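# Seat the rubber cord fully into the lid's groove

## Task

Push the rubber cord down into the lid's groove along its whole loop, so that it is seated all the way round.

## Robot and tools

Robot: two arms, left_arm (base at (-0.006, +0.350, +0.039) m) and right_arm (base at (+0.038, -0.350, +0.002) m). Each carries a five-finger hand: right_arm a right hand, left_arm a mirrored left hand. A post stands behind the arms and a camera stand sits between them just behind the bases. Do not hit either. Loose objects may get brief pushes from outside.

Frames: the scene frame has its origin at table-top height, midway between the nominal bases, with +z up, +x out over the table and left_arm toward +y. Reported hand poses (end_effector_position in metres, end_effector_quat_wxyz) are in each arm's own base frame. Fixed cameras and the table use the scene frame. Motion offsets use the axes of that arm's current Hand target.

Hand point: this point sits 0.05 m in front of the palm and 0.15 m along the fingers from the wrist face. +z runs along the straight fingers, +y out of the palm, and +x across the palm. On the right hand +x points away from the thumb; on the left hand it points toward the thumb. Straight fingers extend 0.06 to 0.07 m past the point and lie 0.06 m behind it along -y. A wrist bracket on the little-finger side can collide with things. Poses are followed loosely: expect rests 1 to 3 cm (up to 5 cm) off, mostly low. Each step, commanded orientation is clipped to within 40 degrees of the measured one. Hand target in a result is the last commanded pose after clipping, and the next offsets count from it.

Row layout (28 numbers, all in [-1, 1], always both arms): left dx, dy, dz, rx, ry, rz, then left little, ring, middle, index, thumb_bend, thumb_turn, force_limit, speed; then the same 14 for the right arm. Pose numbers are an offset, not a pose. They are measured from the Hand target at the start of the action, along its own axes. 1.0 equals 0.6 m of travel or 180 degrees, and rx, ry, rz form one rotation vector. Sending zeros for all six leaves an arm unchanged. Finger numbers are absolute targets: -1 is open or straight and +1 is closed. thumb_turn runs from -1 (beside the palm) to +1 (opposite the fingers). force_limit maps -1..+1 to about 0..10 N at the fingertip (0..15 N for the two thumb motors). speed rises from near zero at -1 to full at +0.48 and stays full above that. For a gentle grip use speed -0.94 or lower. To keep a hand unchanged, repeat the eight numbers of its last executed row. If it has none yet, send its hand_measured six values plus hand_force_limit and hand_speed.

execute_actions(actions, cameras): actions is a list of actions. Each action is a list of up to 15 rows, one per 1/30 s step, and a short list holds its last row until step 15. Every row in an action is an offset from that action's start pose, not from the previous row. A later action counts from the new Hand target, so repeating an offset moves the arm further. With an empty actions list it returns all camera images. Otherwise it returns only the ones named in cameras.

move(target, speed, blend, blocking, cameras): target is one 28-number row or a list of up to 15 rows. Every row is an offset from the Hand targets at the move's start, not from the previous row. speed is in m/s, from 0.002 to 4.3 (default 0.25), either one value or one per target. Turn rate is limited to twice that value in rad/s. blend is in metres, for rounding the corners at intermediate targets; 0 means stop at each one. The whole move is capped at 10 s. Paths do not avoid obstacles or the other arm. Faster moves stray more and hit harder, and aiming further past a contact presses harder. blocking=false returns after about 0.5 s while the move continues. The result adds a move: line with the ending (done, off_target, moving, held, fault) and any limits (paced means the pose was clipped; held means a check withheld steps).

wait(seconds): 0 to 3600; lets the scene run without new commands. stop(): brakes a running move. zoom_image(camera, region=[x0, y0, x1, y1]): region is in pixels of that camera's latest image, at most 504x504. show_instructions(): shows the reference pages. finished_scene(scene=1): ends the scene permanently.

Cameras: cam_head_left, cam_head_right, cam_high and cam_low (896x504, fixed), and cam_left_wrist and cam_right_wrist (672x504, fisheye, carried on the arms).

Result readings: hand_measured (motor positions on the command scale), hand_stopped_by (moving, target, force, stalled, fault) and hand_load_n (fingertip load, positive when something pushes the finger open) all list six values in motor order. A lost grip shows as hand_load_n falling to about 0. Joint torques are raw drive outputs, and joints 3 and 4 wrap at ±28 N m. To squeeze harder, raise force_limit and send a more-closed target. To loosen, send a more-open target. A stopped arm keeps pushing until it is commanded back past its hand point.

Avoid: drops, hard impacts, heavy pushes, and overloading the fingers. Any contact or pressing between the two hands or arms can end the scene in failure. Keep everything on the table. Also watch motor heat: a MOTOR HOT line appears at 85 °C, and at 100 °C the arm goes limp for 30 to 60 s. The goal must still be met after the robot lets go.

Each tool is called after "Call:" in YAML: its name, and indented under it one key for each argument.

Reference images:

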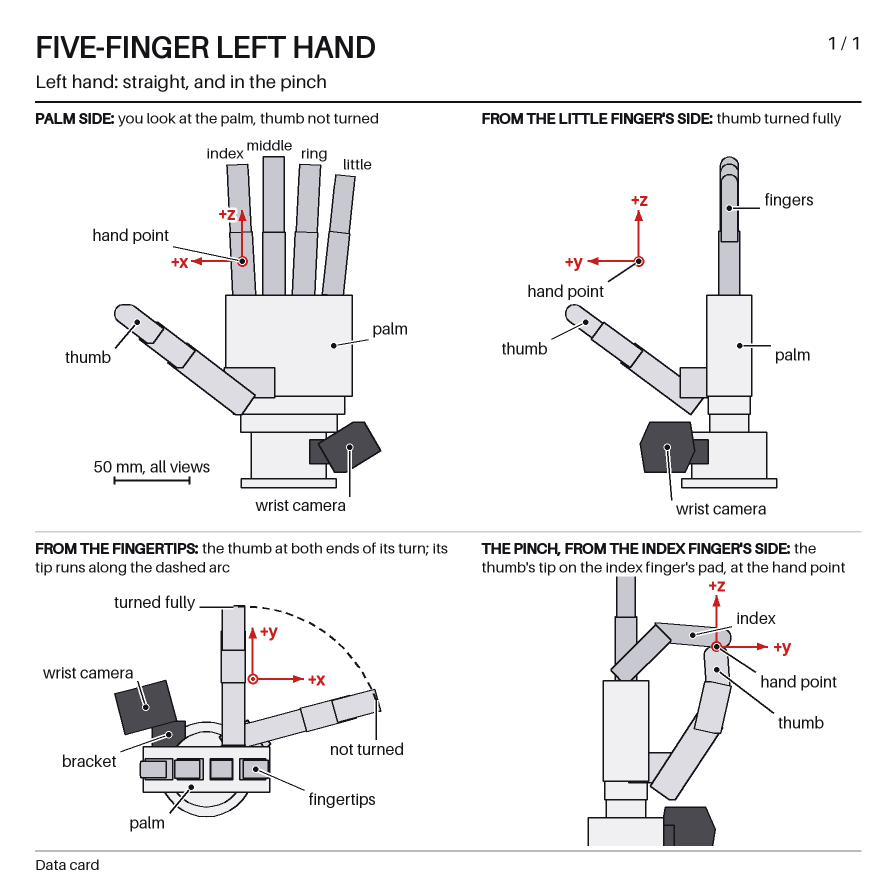

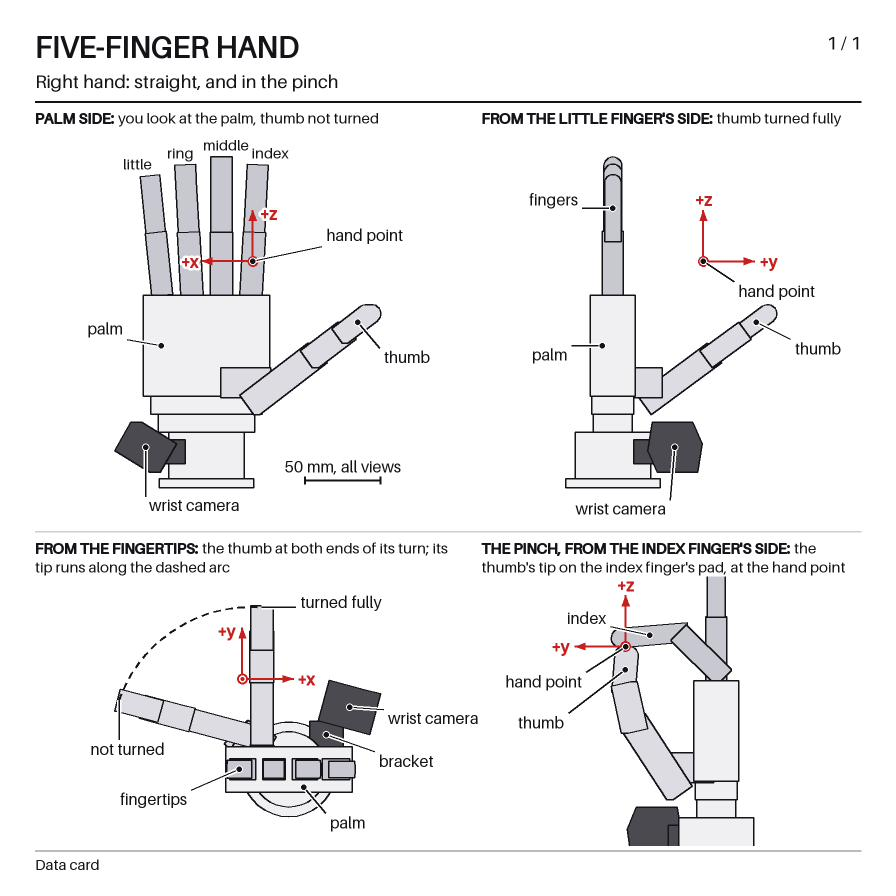

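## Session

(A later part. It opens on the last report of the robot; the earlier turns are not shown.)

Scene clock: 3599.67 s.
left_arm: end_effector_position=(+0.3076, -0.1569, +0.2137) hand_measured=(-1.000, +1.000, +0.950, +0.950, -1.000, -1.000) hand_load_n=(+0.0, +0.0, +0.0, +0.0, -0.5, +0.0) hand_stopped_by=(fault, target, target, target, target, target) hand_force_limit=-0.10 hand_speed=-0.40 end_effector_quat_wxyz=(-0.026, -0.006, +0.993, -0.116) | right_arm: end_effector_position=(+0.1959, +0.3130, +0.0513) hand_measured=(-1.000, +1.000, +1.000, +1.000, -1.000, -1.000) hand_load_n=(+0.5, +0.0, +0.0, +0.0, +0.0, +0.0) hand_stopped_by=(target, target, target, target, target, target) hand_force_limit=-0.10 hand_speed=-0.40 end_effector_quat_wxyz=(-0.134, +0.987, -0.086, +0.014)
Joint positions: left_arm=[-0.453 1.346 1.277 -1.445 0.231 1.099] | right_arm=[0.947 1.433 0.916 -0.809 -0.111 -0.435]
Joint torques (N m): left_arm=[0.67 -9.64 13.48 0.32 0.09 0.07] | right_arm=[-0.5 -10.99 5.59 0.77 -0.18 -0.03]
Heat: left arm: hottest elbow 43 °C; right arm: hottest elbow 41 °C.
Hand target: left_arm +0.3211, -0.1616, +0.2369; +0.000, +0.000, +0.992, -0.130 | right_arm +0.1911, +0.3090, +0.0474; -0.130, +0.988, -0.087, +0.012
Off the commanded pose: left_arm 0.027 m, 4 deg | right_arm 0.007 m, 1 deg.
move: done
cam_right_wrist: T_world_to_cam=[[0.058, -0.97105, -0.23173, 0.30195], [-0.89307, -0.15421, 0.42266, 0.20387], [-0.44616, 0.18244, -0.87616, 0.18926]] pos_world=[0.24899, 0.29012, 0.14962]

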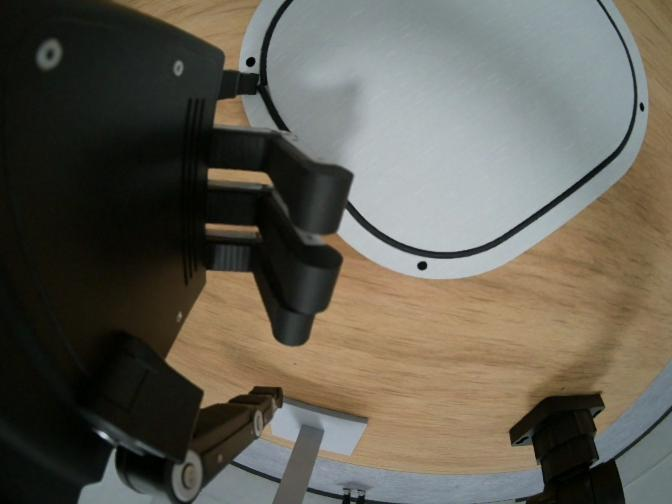

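Call:
move:
  target:
    - [0,0,0,0,0,0,-1,1,0.95,0.95,-1,-1,-0.1,-0.4,-0.0021,0.006,-0.0016,0,0,0,-1,1,1,1,-1,-1,-0.1,-0.4]
  speed: [0.03]
  cameras: ["cam_right_wrist"]

Call:
zoom_image:
  camera: "cam_right_wrist"
  region: [220, 40, 300, 120]

Scene clock: 3605.13 s.
left_arm: end_effector_position=(+0.3076, -0.1569, +0.2137) hand_measured=(-1.000, +1.000, +0.950, +0.950, -1.000, -1.000) hand_load_n=(+0.0, +0.0, +0.5, +0.0, +0.0, +0.0) hand_stopped_by=(fault, target, target, target, target, target) hand_force_limit=-0.10 hand_speed=-0.40 end_effector_quat_wxyz=(-0.026, -0.006, +0.993, -0.116) | right_arm: end_effector_position=(+0.1939, +0.3103, +0.0511) hand_measured=(-1.000, +1.000, +1.000, +1.000, -1.000, -1.000) hand_load_n=(+0.0, +0.0, +0.0, +0.0, +0.0, +0.0) hand_stopped_by=(target, target, target, target, target, target) hand_force_limit=-0.10 hand_speed=-0.40 end_effector_quat_wxyz=(-0.135, +0.987, -0.086, +0.015)
Joint positions: left_arm=[-0.453 1.346 1.277 -1.445 0.231 1.099] | right_arm=[0.947 1.423 0.906 -0.806 -0.111 -0.435]
Joint torques (N m): left_arm=[0.26 -9.7 13.38 0.29 0.09 0.09] | right_arm=[-0.62 -10.87 5.59 0.66 -0.19 -0.04]
Heat: left arm: hottest elbow 43 °C; right arm: hottest elbow 40 °C.
Hand target: left_arm +0.3211, -0.1616, +0.2369; +0.000, +0.000, +0.992, -0.130 | right_arm +0.1892, +0.3055, +0.0474; -0.130, +0.988, -0.087, +0.012
Off the commanded pose: left_arm 0.027 m, 4 deg | right_arm 0.008 m, 1 deg.
move: done
cam_right_wrist: T_world_to_cam=[[0.05828, -0.9706, -0.23354, 0.2994], [-0.89364, -0.155, 0.42117, 0.20219], [-0.44499, 0.18416, -0.8764, 0.188]] pos_world=[0.24689, 0.28732, 0.14952]

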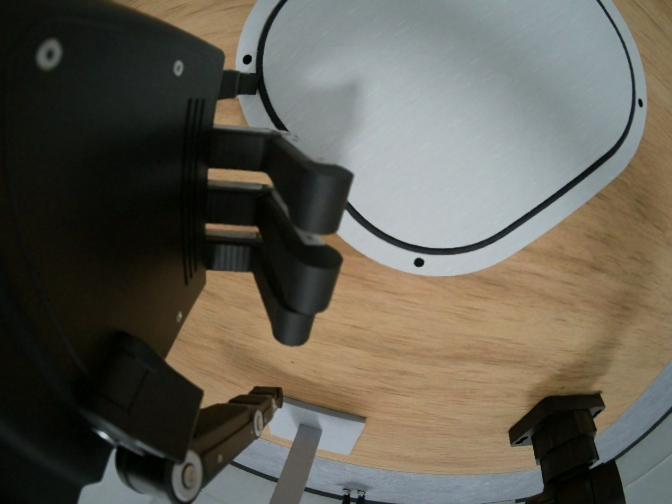

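Scaled by 6.300 from the camera's image (finer frame: 960x720).

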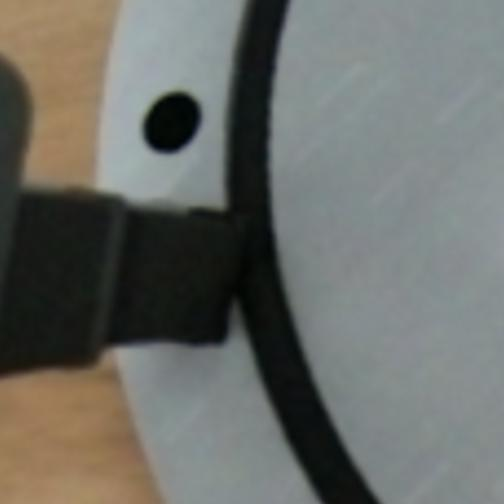

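Call:
move:
  target:
    - [0,0,0,0,0,0,-1,1,0.95,0.95,-1,-1,-0.1,-0.4,0.00228,-0.00971,0.0026,0,0,0,-1,1,1,1,-1,-1,-0.1,-0.4]
    - [0,0,0,0,0,0,-1,1,0.95,0.95,-1,-1,-0.1,-0.4,0.01445,-0.04992,-0.02803,0,0,0,-1,1,1,1,-1,-1,-0.1,-0.4]
    - [0,0,0,0,0,0,-1,1,0.95,0.95,-1,-1,-0.1,-0.4,0.01445,-0.06545,-0.08598,0,0,0,-1,1,1,1,-1,-1,-0.1,-0.4]
    - [0,0,0,0,0,0,-1,1,0.95,0.95,-1,-1,-0.1,-0.4,0.01318,-0.02439,-0.07559,0,0,0,-1,1,1,1,-1,-1,-0.1,-0.4]
  speed: [0.04,0.15,0.18,0.12]
  blend: [0.004,0.008,0.008,0]
  cameras: ["cam_right_wrist","cam_low","cam_high"]

Call:
zoom_image:
  camera: "cam_right_wrist"
  region: [240, 30, 340, 130]

Call:
zoom_image:
  camera: "cam_low"
  region: [330, 260, 390, 305]

Scene clock: 3618.77 s.
left_arm: end_effector_position=(+0.3076, -0.1569, +0.2137) hand_measured=(-1.000, +1.000, +0.950, +0.950, -1.000, -1.000) hand_load_n=(+0.0, +0.0, +0.0, +0.0, +0.0, +0.0) hand_stopped_by=(fault, target, target, target, target, target) hand_force_limit=-0.10 hand_speed=-0.40 end_effector_quat_wxyz=(-0.026, -0.006, +0.993, -0.116) | right_arm: end_effector_position=(+0.1953, +0.3086, +0.0941) hand_measured=(-1.000, +1.000, +1.000, +1.000, -1.000, -1.000) hand_load_n=(+0.5, +0.0, +0.0, +0.0, +0.0, +0.0) hand_stopped_by=(target, target, target, target, target, target) hand_force_limit=-0.10 hand_speed=-0.40 end_effector_quat_wxyz=(-0.127, +0.988, -0.087, +0.010)
Joint positions: left_arm=[-0.453 1.346 1.277 -1.445 0.231 1.099] | right_arm=[0.942 1.379 0.987 -0.948 -0.112 -0.439]
Joint torques (N m): left_arm=[1.44 -9.41 13.49 0.25 0.17 0.1] | right_arm=[-1.32 -10.99 6.75 0.72 -0.29 -0.14]
Heat: left arm: hottest elbow 43 °C; right arm: hottest elbow 40 °C.
Hand target: left_arm +0.3211, -0.1616, +0.2369; +0.000, +0.000, +0.992, -0.130 | right_arm +0.1975, +0.3066, +0.0950; -0.130, +0.988, -0.087, +0.012
Off the commanded pose: left_arm 0.027 m, 4 deg | right_arm 0.003 m, 0 deg.
move: done; blend cut to 0.0031 m at target 1
cam_right_wrist: T_world_to_cam=[[0.05497, -0.9739, -0.2202, 0.30815], [-0.88952, -0.14794, 0.43227, 0.18112], [-0.45357, 0.17211, -0.87444, 0.23177]] pos_world=[0.24929, 0.28702, 0.19223]
Images, in order (width x height): cam_high 896x504, cam_low 896x504, cam_right_wrist 672x504.

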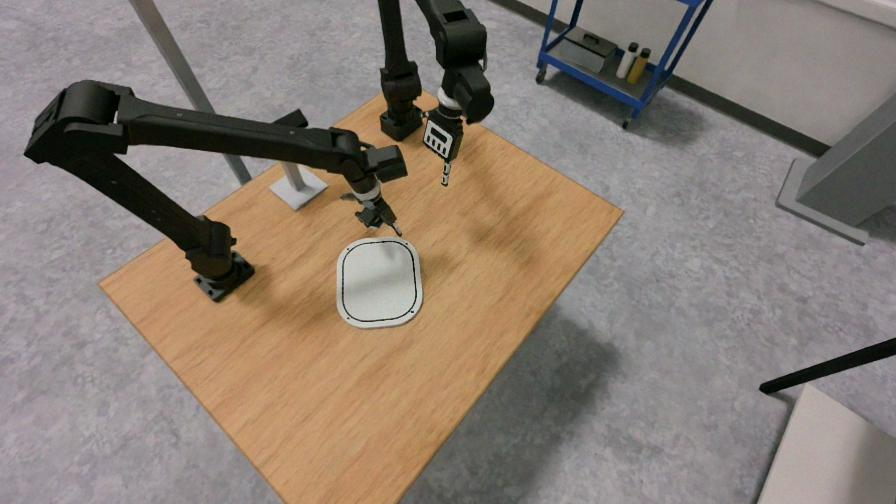

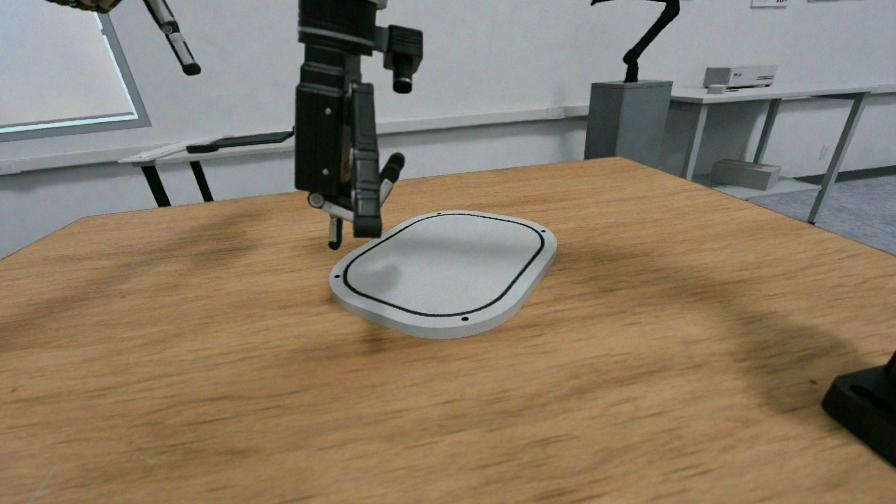

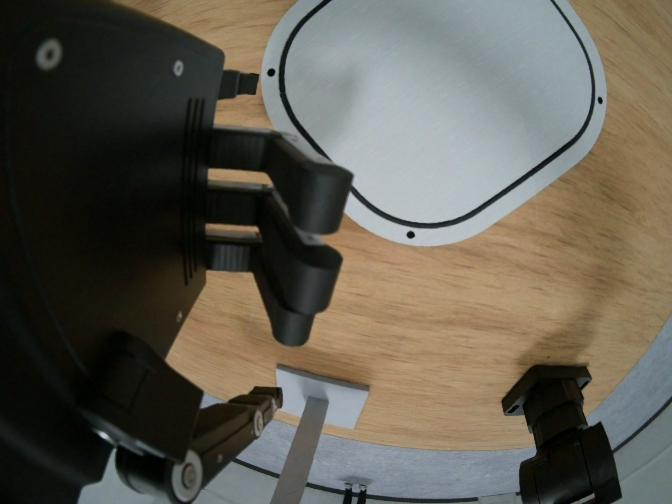

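Scaled by 5.040 from the camera's image (finer frame: 960x720).

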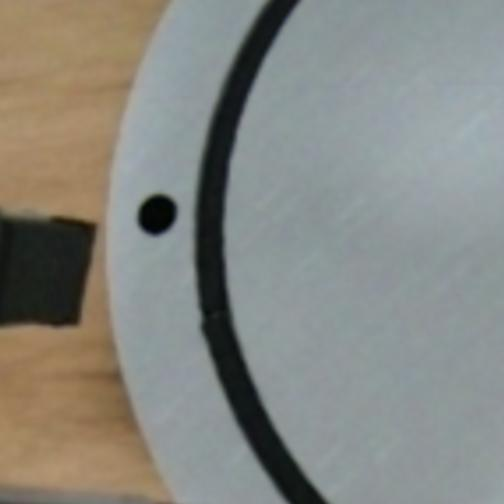

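Scaled by 8.400 from the camera's image (finer frame: 1280x720).

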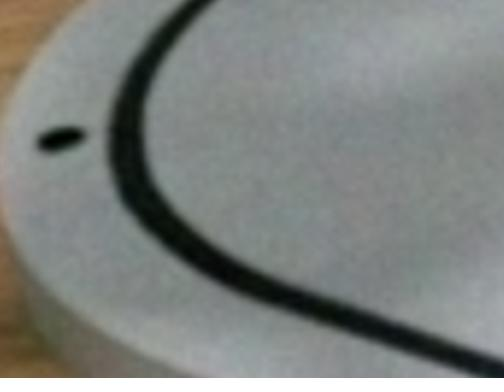

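Call:
zoom_image:
  camera: "cam_right_wrist"
  region: [264, 76, 304, 116]

Call:
zoom_image:
  camera: "cam_low"
  region: [335, 258, 365, 288]

Call:
zoom_image:
  camera: "cam_high"
  region: [335, 232, 427, 330]

Scaled by 12.600 from the camera's image (finer frame: 960x720).

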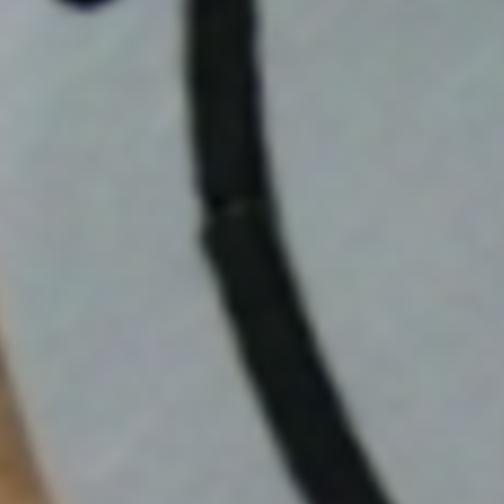

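Scaled by 16.800 from the camera's image (finer frame: 1280x720).

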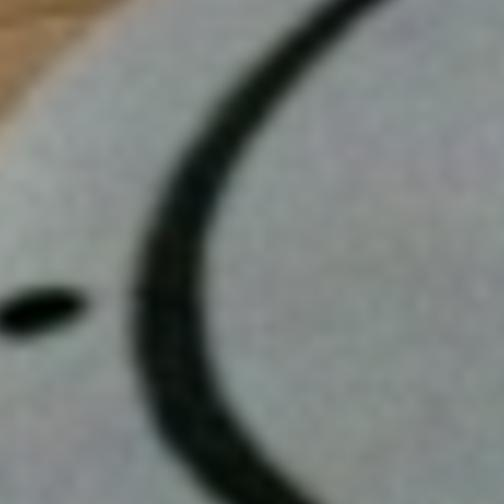

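Scaled by 5.143 from the camera's image (finer frame: 1280x720).

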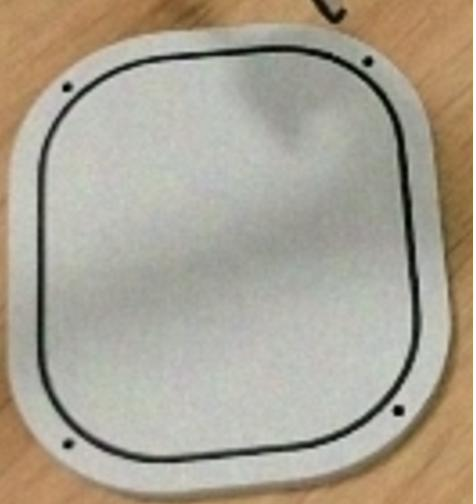

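Call:
zoom_image:
  camera: "cam_right_wrist"
  region: [330, 150, 470, 255]

Call:
zoom_image:
  camera: "cam_right_wrist"
  region: [460, 130, 600, 235]

Call:
zoom_image:
  camera: "cam_right_wrist"
  region: [520, 0, 640, 120]

Call:
zoom_image:
  camera: "cam_right_wrist"
  region: [270, 0, 350, 60]

Scaled by 3.600 from the camera's image (finer frame: 960x720).

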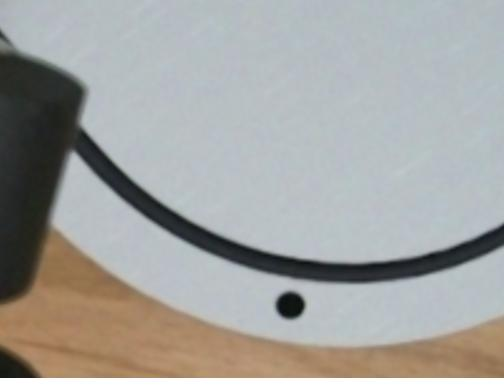

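Scaled by 3.600 from the camera's image (finer frame: 960x720).

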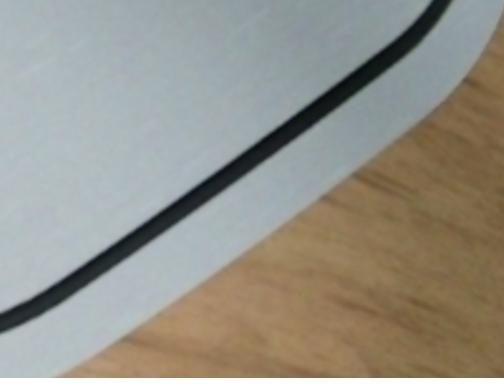

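Scaled by 4.200 from the camera's image (finer frame: 960x720).

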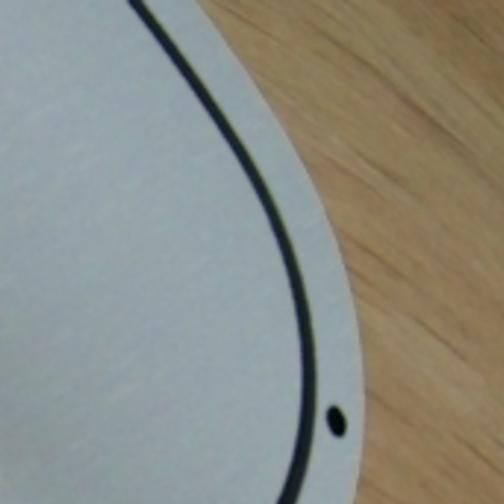

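Scaled by 6.300 from the camera's image (finer frame: 960x720).

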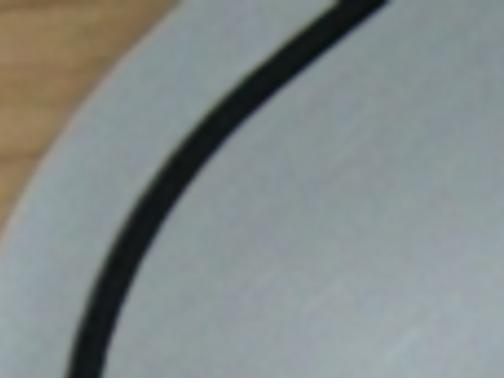

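Call:
zoom_image:
  camera: "cam_low"
  region: [435, 300, 495, 335]

Call:
zoom_image:
  camera: "cam_low"
  region: [320, 258, 380, 293]

Call:
zoom_image:
  camera: "cam_low"
  region: [510, 215, 570, 250]

Call:
zoom_image:
  camera: "cam_low"
  region: [410, 200, 470, 235]

Scaled by 8.400 from the camera's image (finer frame: 1280x720).

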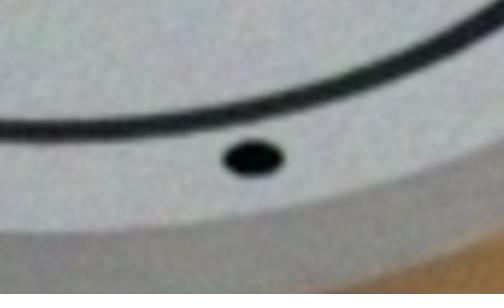

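Scaled by 8.400 from the camera's image (finer frame: 1280x720).

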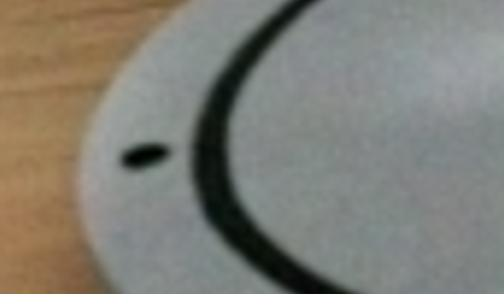

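Scaled by 8.400 from the camera's image (finer frame: 1280x720).

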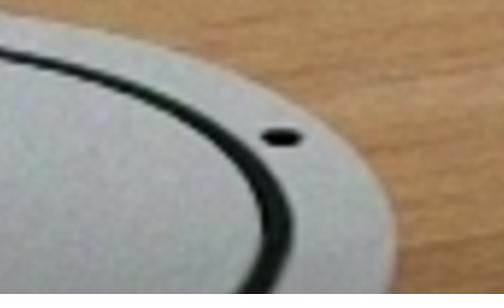

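Scaled by 8.400 from the camera's image (finer frame: 1280x720).

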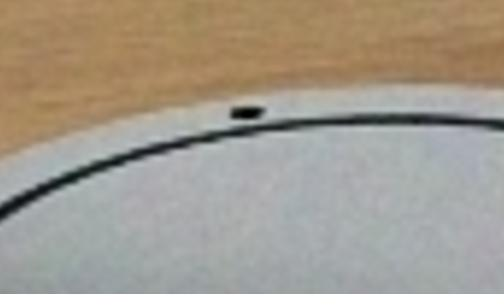

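Call:
zoom_image:
  camera: "cam_low"
  region: [340, 275, 400, 310]

Call:
zoom_image:
  camera: "cam_low"
  region: [385, 290, 445, 325]

Call:
zoom_image:
  camera: "cam_low"
  region: [480, 265, 540, 320]

Call:
zoom_image:
  camera: "cam_low"
  region: [445, 203, 545, 245]

Call:
zoom_image:
  camera: "cam_low"
  region: [350, 205, 450, 265]

Scaled by 8.400 from the camera's image (finer frame: 1280x720).

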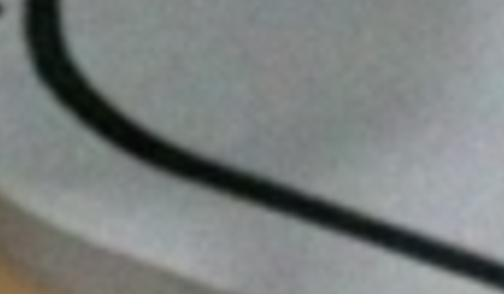

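Scaled by 8.400 from the camera's image (finer frame: 1280x720).

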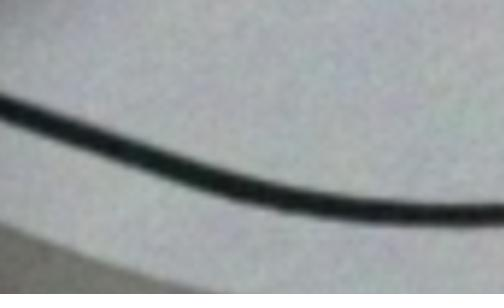

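Scaled by 8.400 from the camera's image (finer frame: 1280x720).

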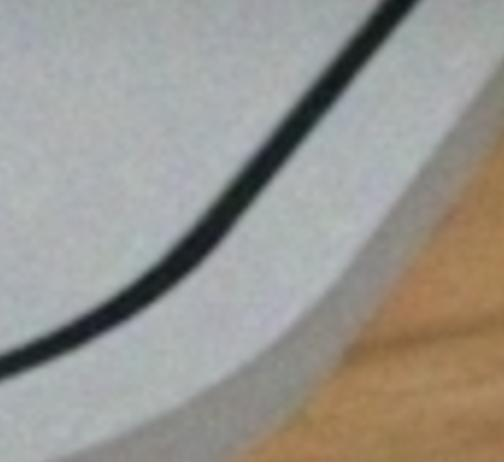

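Scaled by 5.040 from the camera's image (finer frame: 1280x720).

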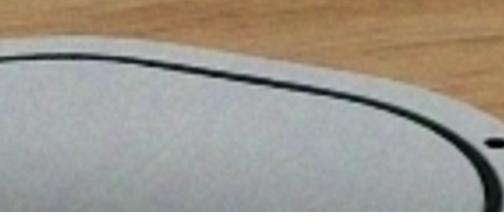

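Scaled by 5.040 from the camera's image (finer frame: 1280x720).

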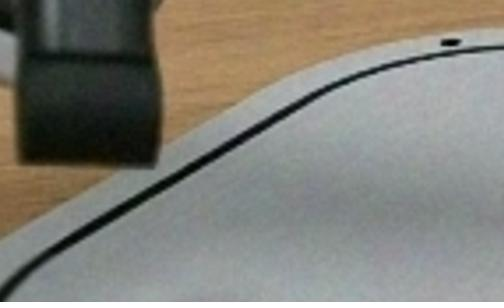

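Call:
zoom_image:
  camera: "cam_low"
  region: [488, 278, 518, 308]

Call:
zoom_image:
  camera: "cam_low"
  region: [396, 295, 426, 320]

Call:
zoom_image:
  camera: "cam_low"
  region: [520, 225, 560, 285]

Scaled by 16.800 from the camera's image (finer frame: 1280x720).

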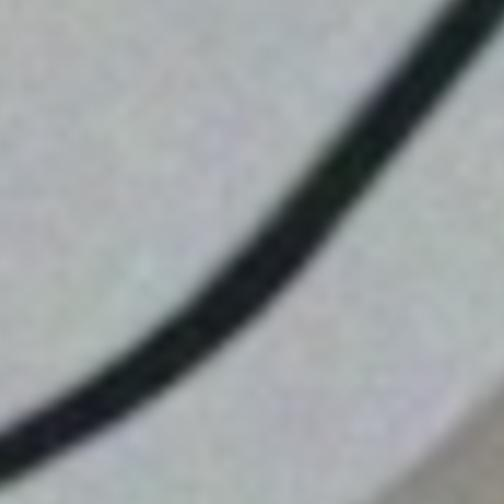

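Scaled by 16.800 from the camera's image (finer frame: 1280x720).

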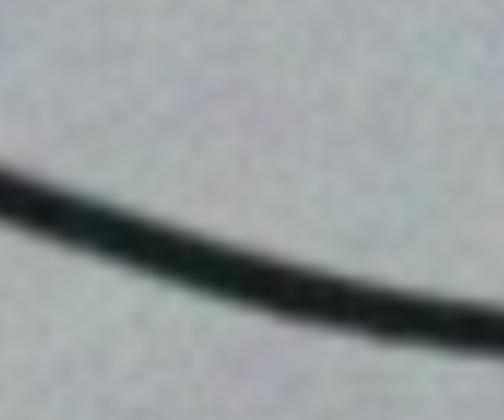

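Scaled by 8.400 from the camera's image (finer frame: 1280x720).

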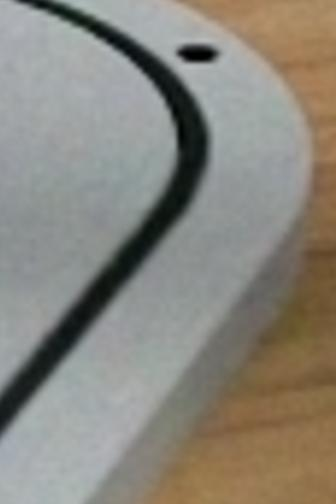

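Call:
zoom_image:
  camera: "cam_low"
  region: [530, 230, 560, 260]

Call:
zoom_image:
  camera: "cam_high"
  region: [335, 295, 385, 330]

Call:
zoom_image:
  camera: "cam_right_wrist"
  region: [560, 60, 620, 160]

Scaled by 16.800 from the camera's image (finer frame: 1280x720).

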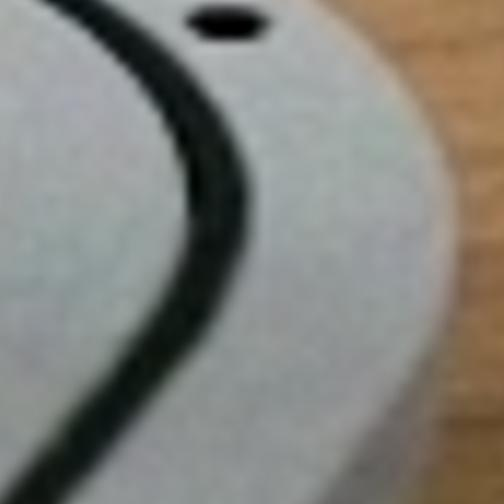

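Scaled by 10.080 from the camera's image (finer frame: 1280x720).

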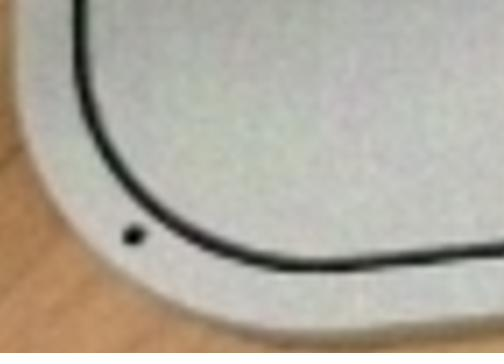

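Scaled by 5.040 from the camera's image (finer frame: 960x720).

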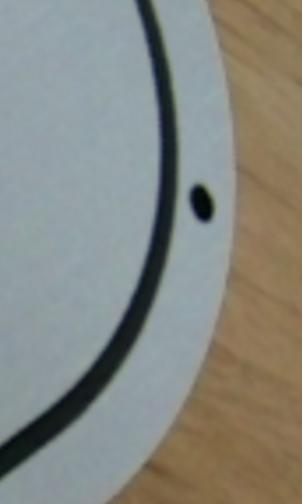

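Call:
move:
  target:
    - [0,0,0,0,0,0,-1,1,0.95,0.95,-1,-1,-0.1,-0.4,0.0337,0.1718,-0.0978,0,0,0,-1,1,1,1,-1,-1,-0.1,-0.4]
  speed: [0.15]
  cameras: ["cam_right_wrist","cam_low","cam_high"]

Call:
zoom_image:
  camera: "cam_right_wrist"
  region: [40, 0, 200, 160]

Scene clock: 3743.57 s.
left_arm: end_effector_position=(+0.3076, -0.1569, +0.2137) hand_measured=(-1.000, +1.000, +0.950, +0.950, -1.000, -1.000) hand_load_n=(+0.0, +0.0, +0.0, +0.0, +0.0, +0.0) hand_stopped_by=(fault, target, target, target, target, target) hand_force_limit=-0.10 hand_speed=-0.40 end_effector_quat_wxyz=(-0.026, -0.006, +0.993, -0.116) | right_arm: end_effector_position=(+0.1986, +0.1933, +0.1249) hand_measured=(-1.000, +1.000, +1.000, +1.000, -1.000, -1.000) hand_load_n=(+0.0, +0.0, +0.0, +0.0, +0.0, +0.0) hand_stopped_by=(target, target, target, target, target, target) hand_force_limit=-0.10 hand_speed=-0.40 end_effector_quat_wxyz=(-0.132, +0.987, -0.088, +0.014)
Joint positions: left_arm=[-0.453 1.346 1.277 -1.445 0.231 1.099] | right_arm=[0.706 1.117 0.852 -1.095 -0.163 -0.669]
Joint torques (N m): left_arm=[1.44 -8.47 13.15 0.27 0.11 0.1] | right_arm=[-1.14 -6.83 7.13 0.24 -0.32 -0.14]
Heat: left arm: hottest elbow 43 °C; right arm: hottest elbow 40 °C.
Hand target: left_arm +0.3211, -0.1616, +0.2369; +0.000, +0.000, +0.992, -0.130 | right_arm +0.1973, +0.1901, +0.1251; -0.130, +0.988, -0.087, +0.012
Off the commanded pose: left_arm 0.027 m, 4 deg | right_arm 0.003 m, 0 deg.
move: done
cam_right_wrist: T_world_to_cam=[[0.05422, -0.97208, -0.22831, 0.20322], [-0.89346, -0.14932, 0.4236, 0.15571], [-0.44586, 0.18102, -0.8766, 0.27719]] pos_world=[0.25169, 0.17062, 0.22343]
Images, in order (width x height): cam_high 896x504, cam_low 896x504, cam_right_wrist 672x504.

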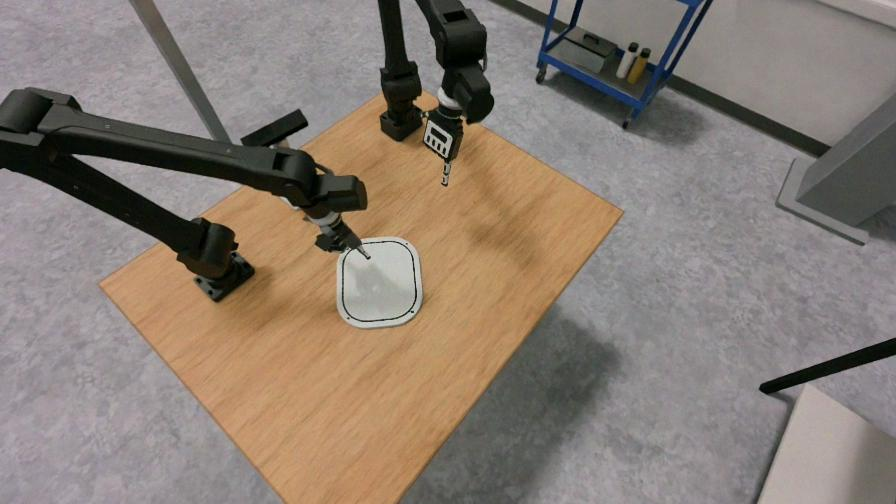

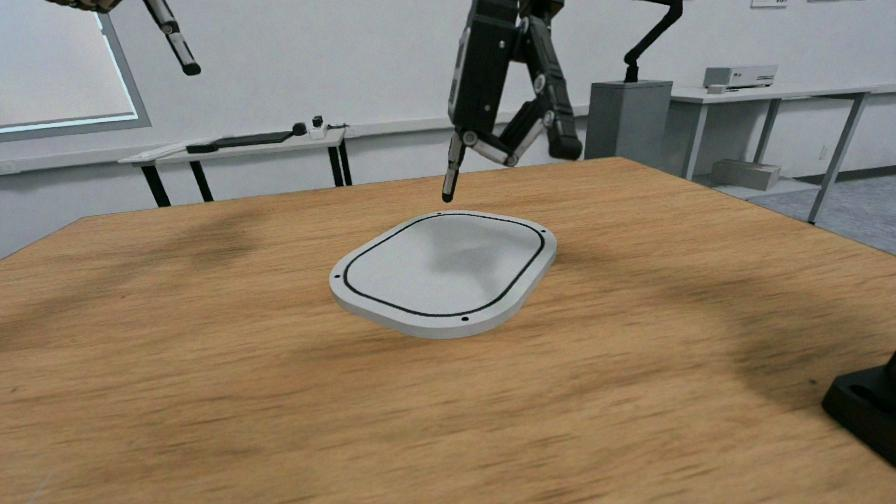

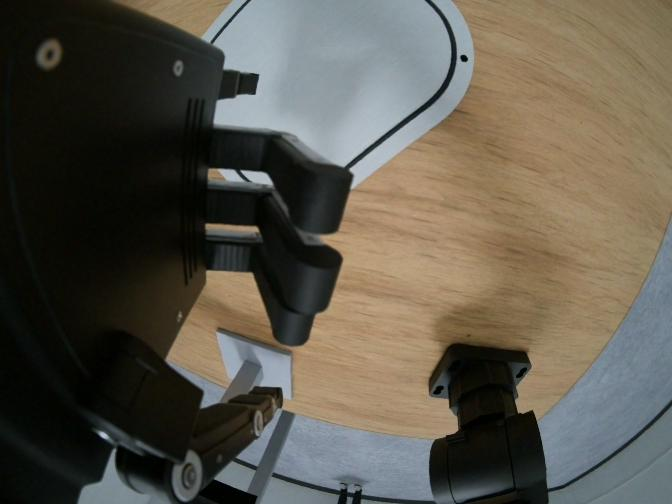

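Scaled by 3.150 from the camera's image (finer frame: 960x720).

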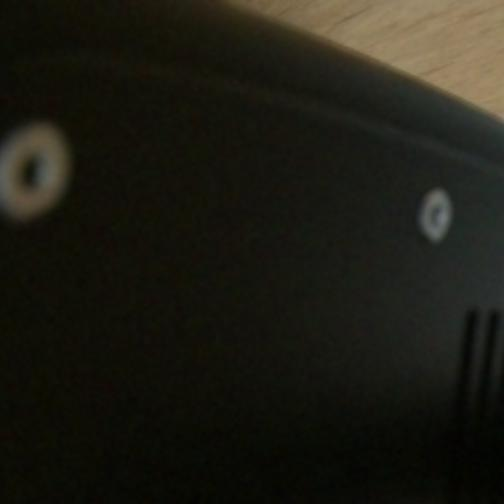

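Call:
zoom_image:
  camera: "cam_right_wrist"
  region: [380, 0, 480, 130]

Call:
zoom_image:
  camera: "cam_low"
  region: [330, 255, 390, 300]

Call:
zoom_image:
  camera: "cam_high"
  region: [375, 230, 425, 290]

Scaled by 3.877 from the camera's image (finer frame: 960x720).

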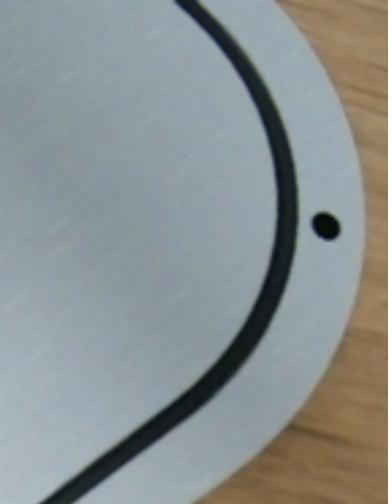

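Scaled by 8.400 from the camera's image (finer frame: 1280x720).

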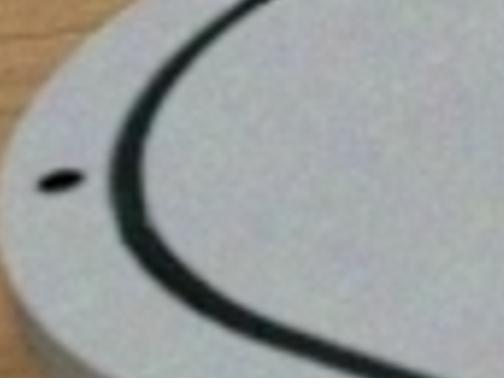

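Scaled by 8.400 from the camera's image (finer frame: 1280x720).

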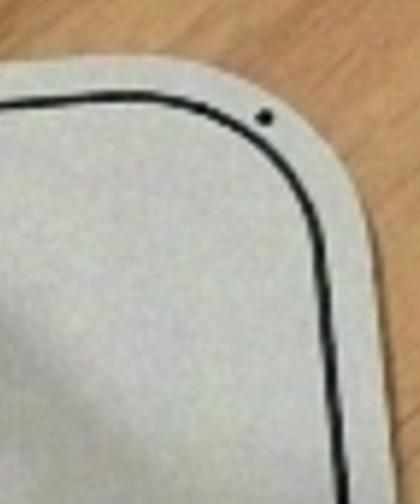

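Call:
zoom_image:
  camera: "cam_low"
  region: [338, 275, 368, 305]

Call:
zoom_image:
  camera: "cam_low"
  region: [360, 285, 390, 315]

Call:
zoom_image:
  camera: "cam_low"
  region: [338, 245, 368, 275]

Scaled by 16.800 from the camera's image (finer frame: 1280x720).

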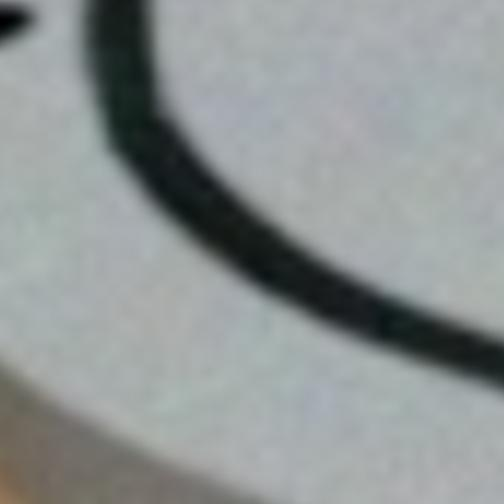

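Scaled by 16.800 from the camera's image (finer frame: 1280x720).

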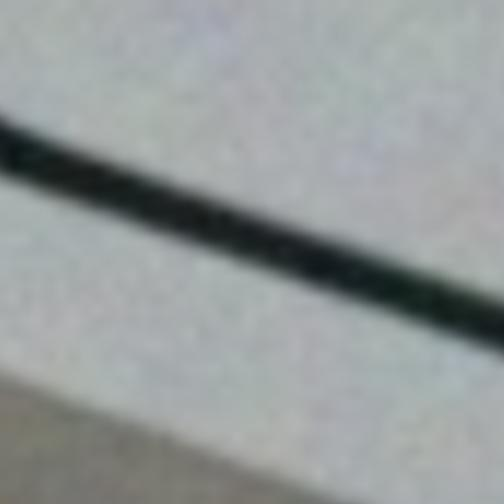

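Scaled by 16.800 from the camera's image (finer frame: 1280x720).

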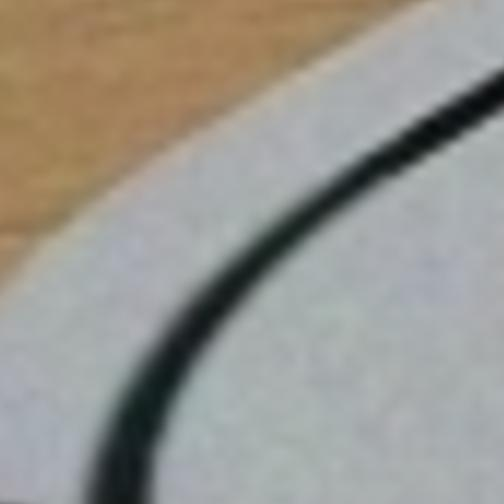

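Call:
move:
  target:
    - [0,0,0,0,0,0,-1,1,0.95,0.95,-1,-1,-0.1,-0.4,-0.053,-0.16615,0.09645,0,0,0,-1,1,1,1,-1,-1,-0.1,-0.4]
    - [0,0,0,0,0,0,-1,1,0.95,0.95,-1,-1,-0.1,-0.4,-0.053,-0.14458,0.17695,0,0,0,-1,1,1,1,-1,-1,-0.1,-0.4]
  speed: [0.2,0.05]
  blend: [0,0]
  cameras: ["cam_right_wrist"]

Call:
zoom_image:
  camera: "cam_right_wrist"
  region: [220, 40, 300, 120]

Scene clock: 3774.10 s.
left_arm: end_effector_position=(+0.3076, -0.1569, +0.2137) hand_measured=(-1.000, +1.000, +0.950, +0.950, -1.000, -1.000) hand_load_n=(+0.0, +0.0, +0.0, +0.0, +0.0, +0.0) hand_stopped_by=(fault, target, target, target, target, target) hand_force_limit=-0.10 hand_speed=-0.40 end_effector_quat_wxyz=(-0.026, -0.006, +0.993, -0.116) | right_arm: end_effector_position=(+0.1874, +0.3053, +0.0522) hand_measured=(-1.000, +1.000, +1.000, +1.000, -1.000, -1.000) hand_load_n=(+0.0, +0.0, +0.5, +0.0, +0.0, +0.0) hand_stopped_by=(target, target, target, target, target, target) hand_force_limit=-0.10 hand_speed=-0.40 end_effector_quat_wxyz=(-0.135, +0.987, -0.085, +0.014)
Joint positions: left_arm=[-0.453 1.346 1.277 -1.445 0.231 1.099] | right_arm=[0.953 1.402 0.887 -0.809 -0.112 -0.432]
Joint torques (N m): left_arm=[0.03 -9.23 13.5 0.43 0.1 0.07] | right_arm=[-0.56 -9.23 6.13 1.16 -0.11 0]
Heat: left arm: hottest elbow 43 °C; right arm: hottest elbow 40 °C.
Hand target: left_arm +0.3211, -0.1616, +0.2369; +0.000, +0.000, +0.992, -0.130 | right_arm +0.1856, +0.3052, +0.0450; -0.130, +0.988, -0.087, +0.012
Off the commanded pose: left_arm 0.027 m, 4 deg | right_arm 0.007 m, 1 deg.
move: done
cam_right_wrist: T_world_to_cam=[[0.06111, -0.97039, -0.23369, 0.29462], [-0.89255, -0.15793, 0.42239, 0.19578], [-0.44678, 0.18277, -0.87577, 0.18768]] pos_world=[0.24059, 0.28252, 0.15052]

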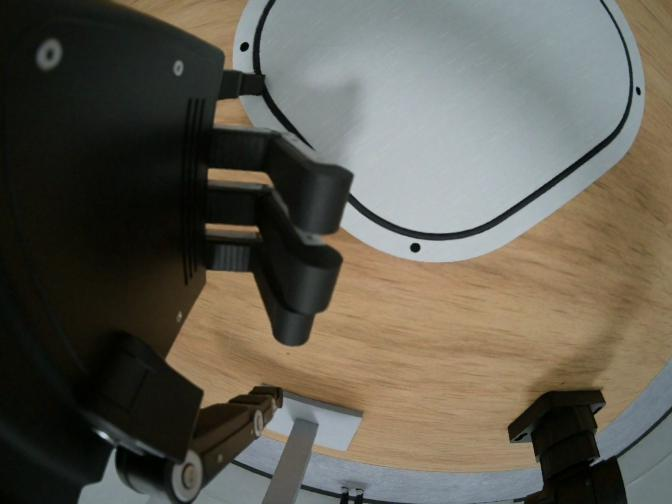

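Scaled by 6.300 from the camera's image (finer frame: 960x720).

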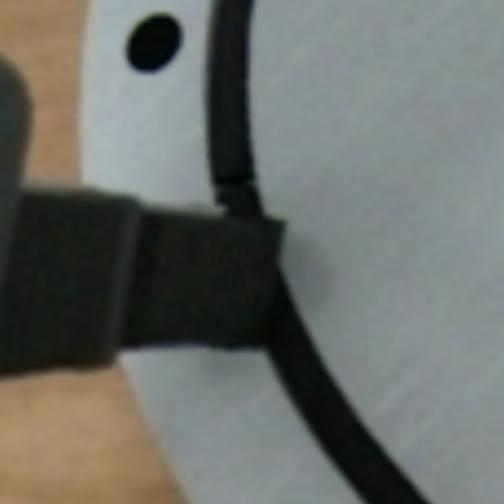

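Call:
move:
  target:
    - [0,0,0,0,0,0,-1,1,0.95,0.95,-1,-1,-0.1,-0.4,0.0123,-0.0402,-0.0306,0,0,0,-1,1,1,1,-1,-1,-0.1,-0.4]
    - [0,0,0,0,0,0,-1,1,0.95,0.95,-1,-1,-0.1,-0.4,0.0123,-0.0558,-0.0886,0,0,0,-1,1,1,1,-1,-1,-0.1,-0.4]
  speed: [0.18,0.18]
  blend: [0.008,0]
  cameras: ["cam_right_wrist","cam_low","cam_high"]

Scene clock: 3796.60 s.
left_arm: end_effector_position=(+0.3076, -0.1569, +0.2137) hand_measured=(-1.000, +1.000, +0.950, +0.950, -1.000, -1.000) hand_load_n=(+0.0, +0.0, +0.0, +0.0, +0.0, +0.0) hand_stopped_by=(fault, target, target, target, target, target) hand_force_limit=-0.10 hand_speed=-0.40 end_effector_quat_wxyz=(-0.026, -0.006, +0.993, -0.116) | right_arm: end_effector_position=(+0.1885, +0.3070, +0.0875) hand_measured=(-1.000, +1.000, +1.000, +1.000, -1.000, -1.000) hand_load_n=(+0.0, +0.0, +0.0, +0.0, +0.0, +0.0) hand_stopped_by=(target, target, target, target, target, target) hand_force_limit=-0.10 hand_speed=-0.40 end_effector_quat_wxyz=(-0.113, +0.990, -0.088, +0.001)
Joint positions: left_arm=[-0.453 1.346 1.277 -1.445 0.231 1.099] | right_arm=[0.953 1.398 0.986 -0.962 -0.111 -0.429]
Joint torques (N m): left_arm=[0.56 -9.23 13.41 0.31 0.11 0.12] | right_arm=[-0.32 -10.99 9.89 0.2 -0.14 0]
Heat: left arm: hottest elbow 43 °C; right arm: hottest elbow 40 °C.
Hand target: left_arm +0.3211, -0.1616, +0.2369; +0.000, +0.000, +0.992, -0.130 | right_arm +0.1960, +0.3222, +0.1050; -0.130, +0.988, -0.087, +0.012
Off the commanded pose: left_arm 0.027 m, 4 deg | right_arm 0.024 m, 2 deg.
move: off_target (right_arm)
cam_right_wrist: T_world_to_cam=[[0.05175, -0.97954, -0.19446, 0.30556], [-0.88024, -0.13671, 0.45441, 0.17056], [-0.4717, 0.14766, -0.86931, 0.23377]] pos_world=[0.24459, 0.28811, 0.18514]
Images, in order (width x height): cam_high 896x504, cam_low 896x504, cam_right_wrist 672x504.

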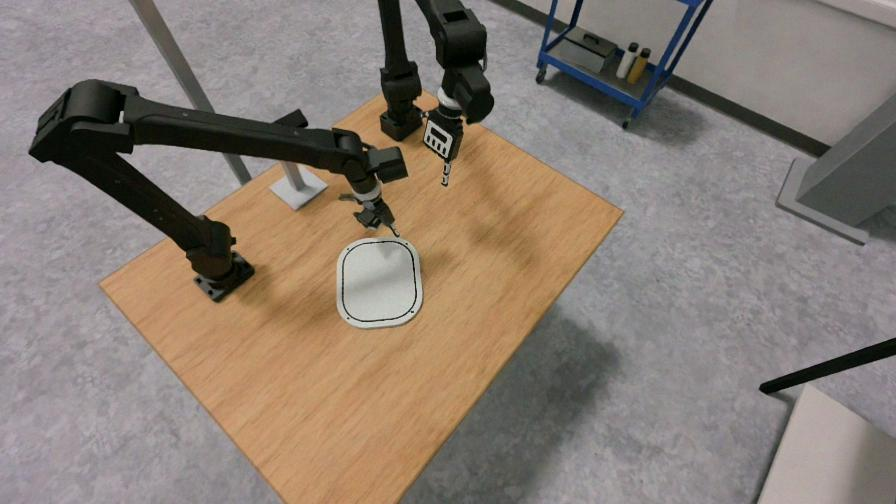

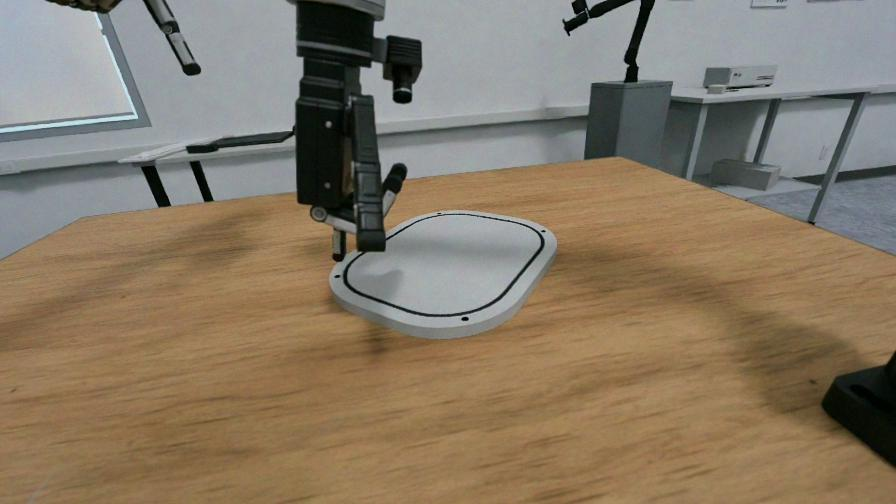

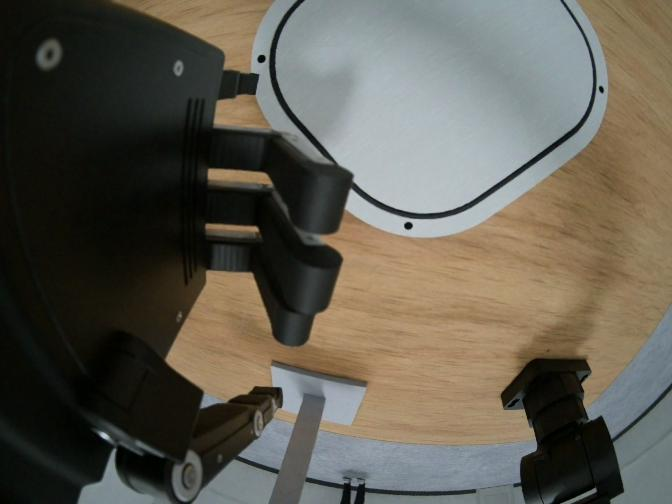

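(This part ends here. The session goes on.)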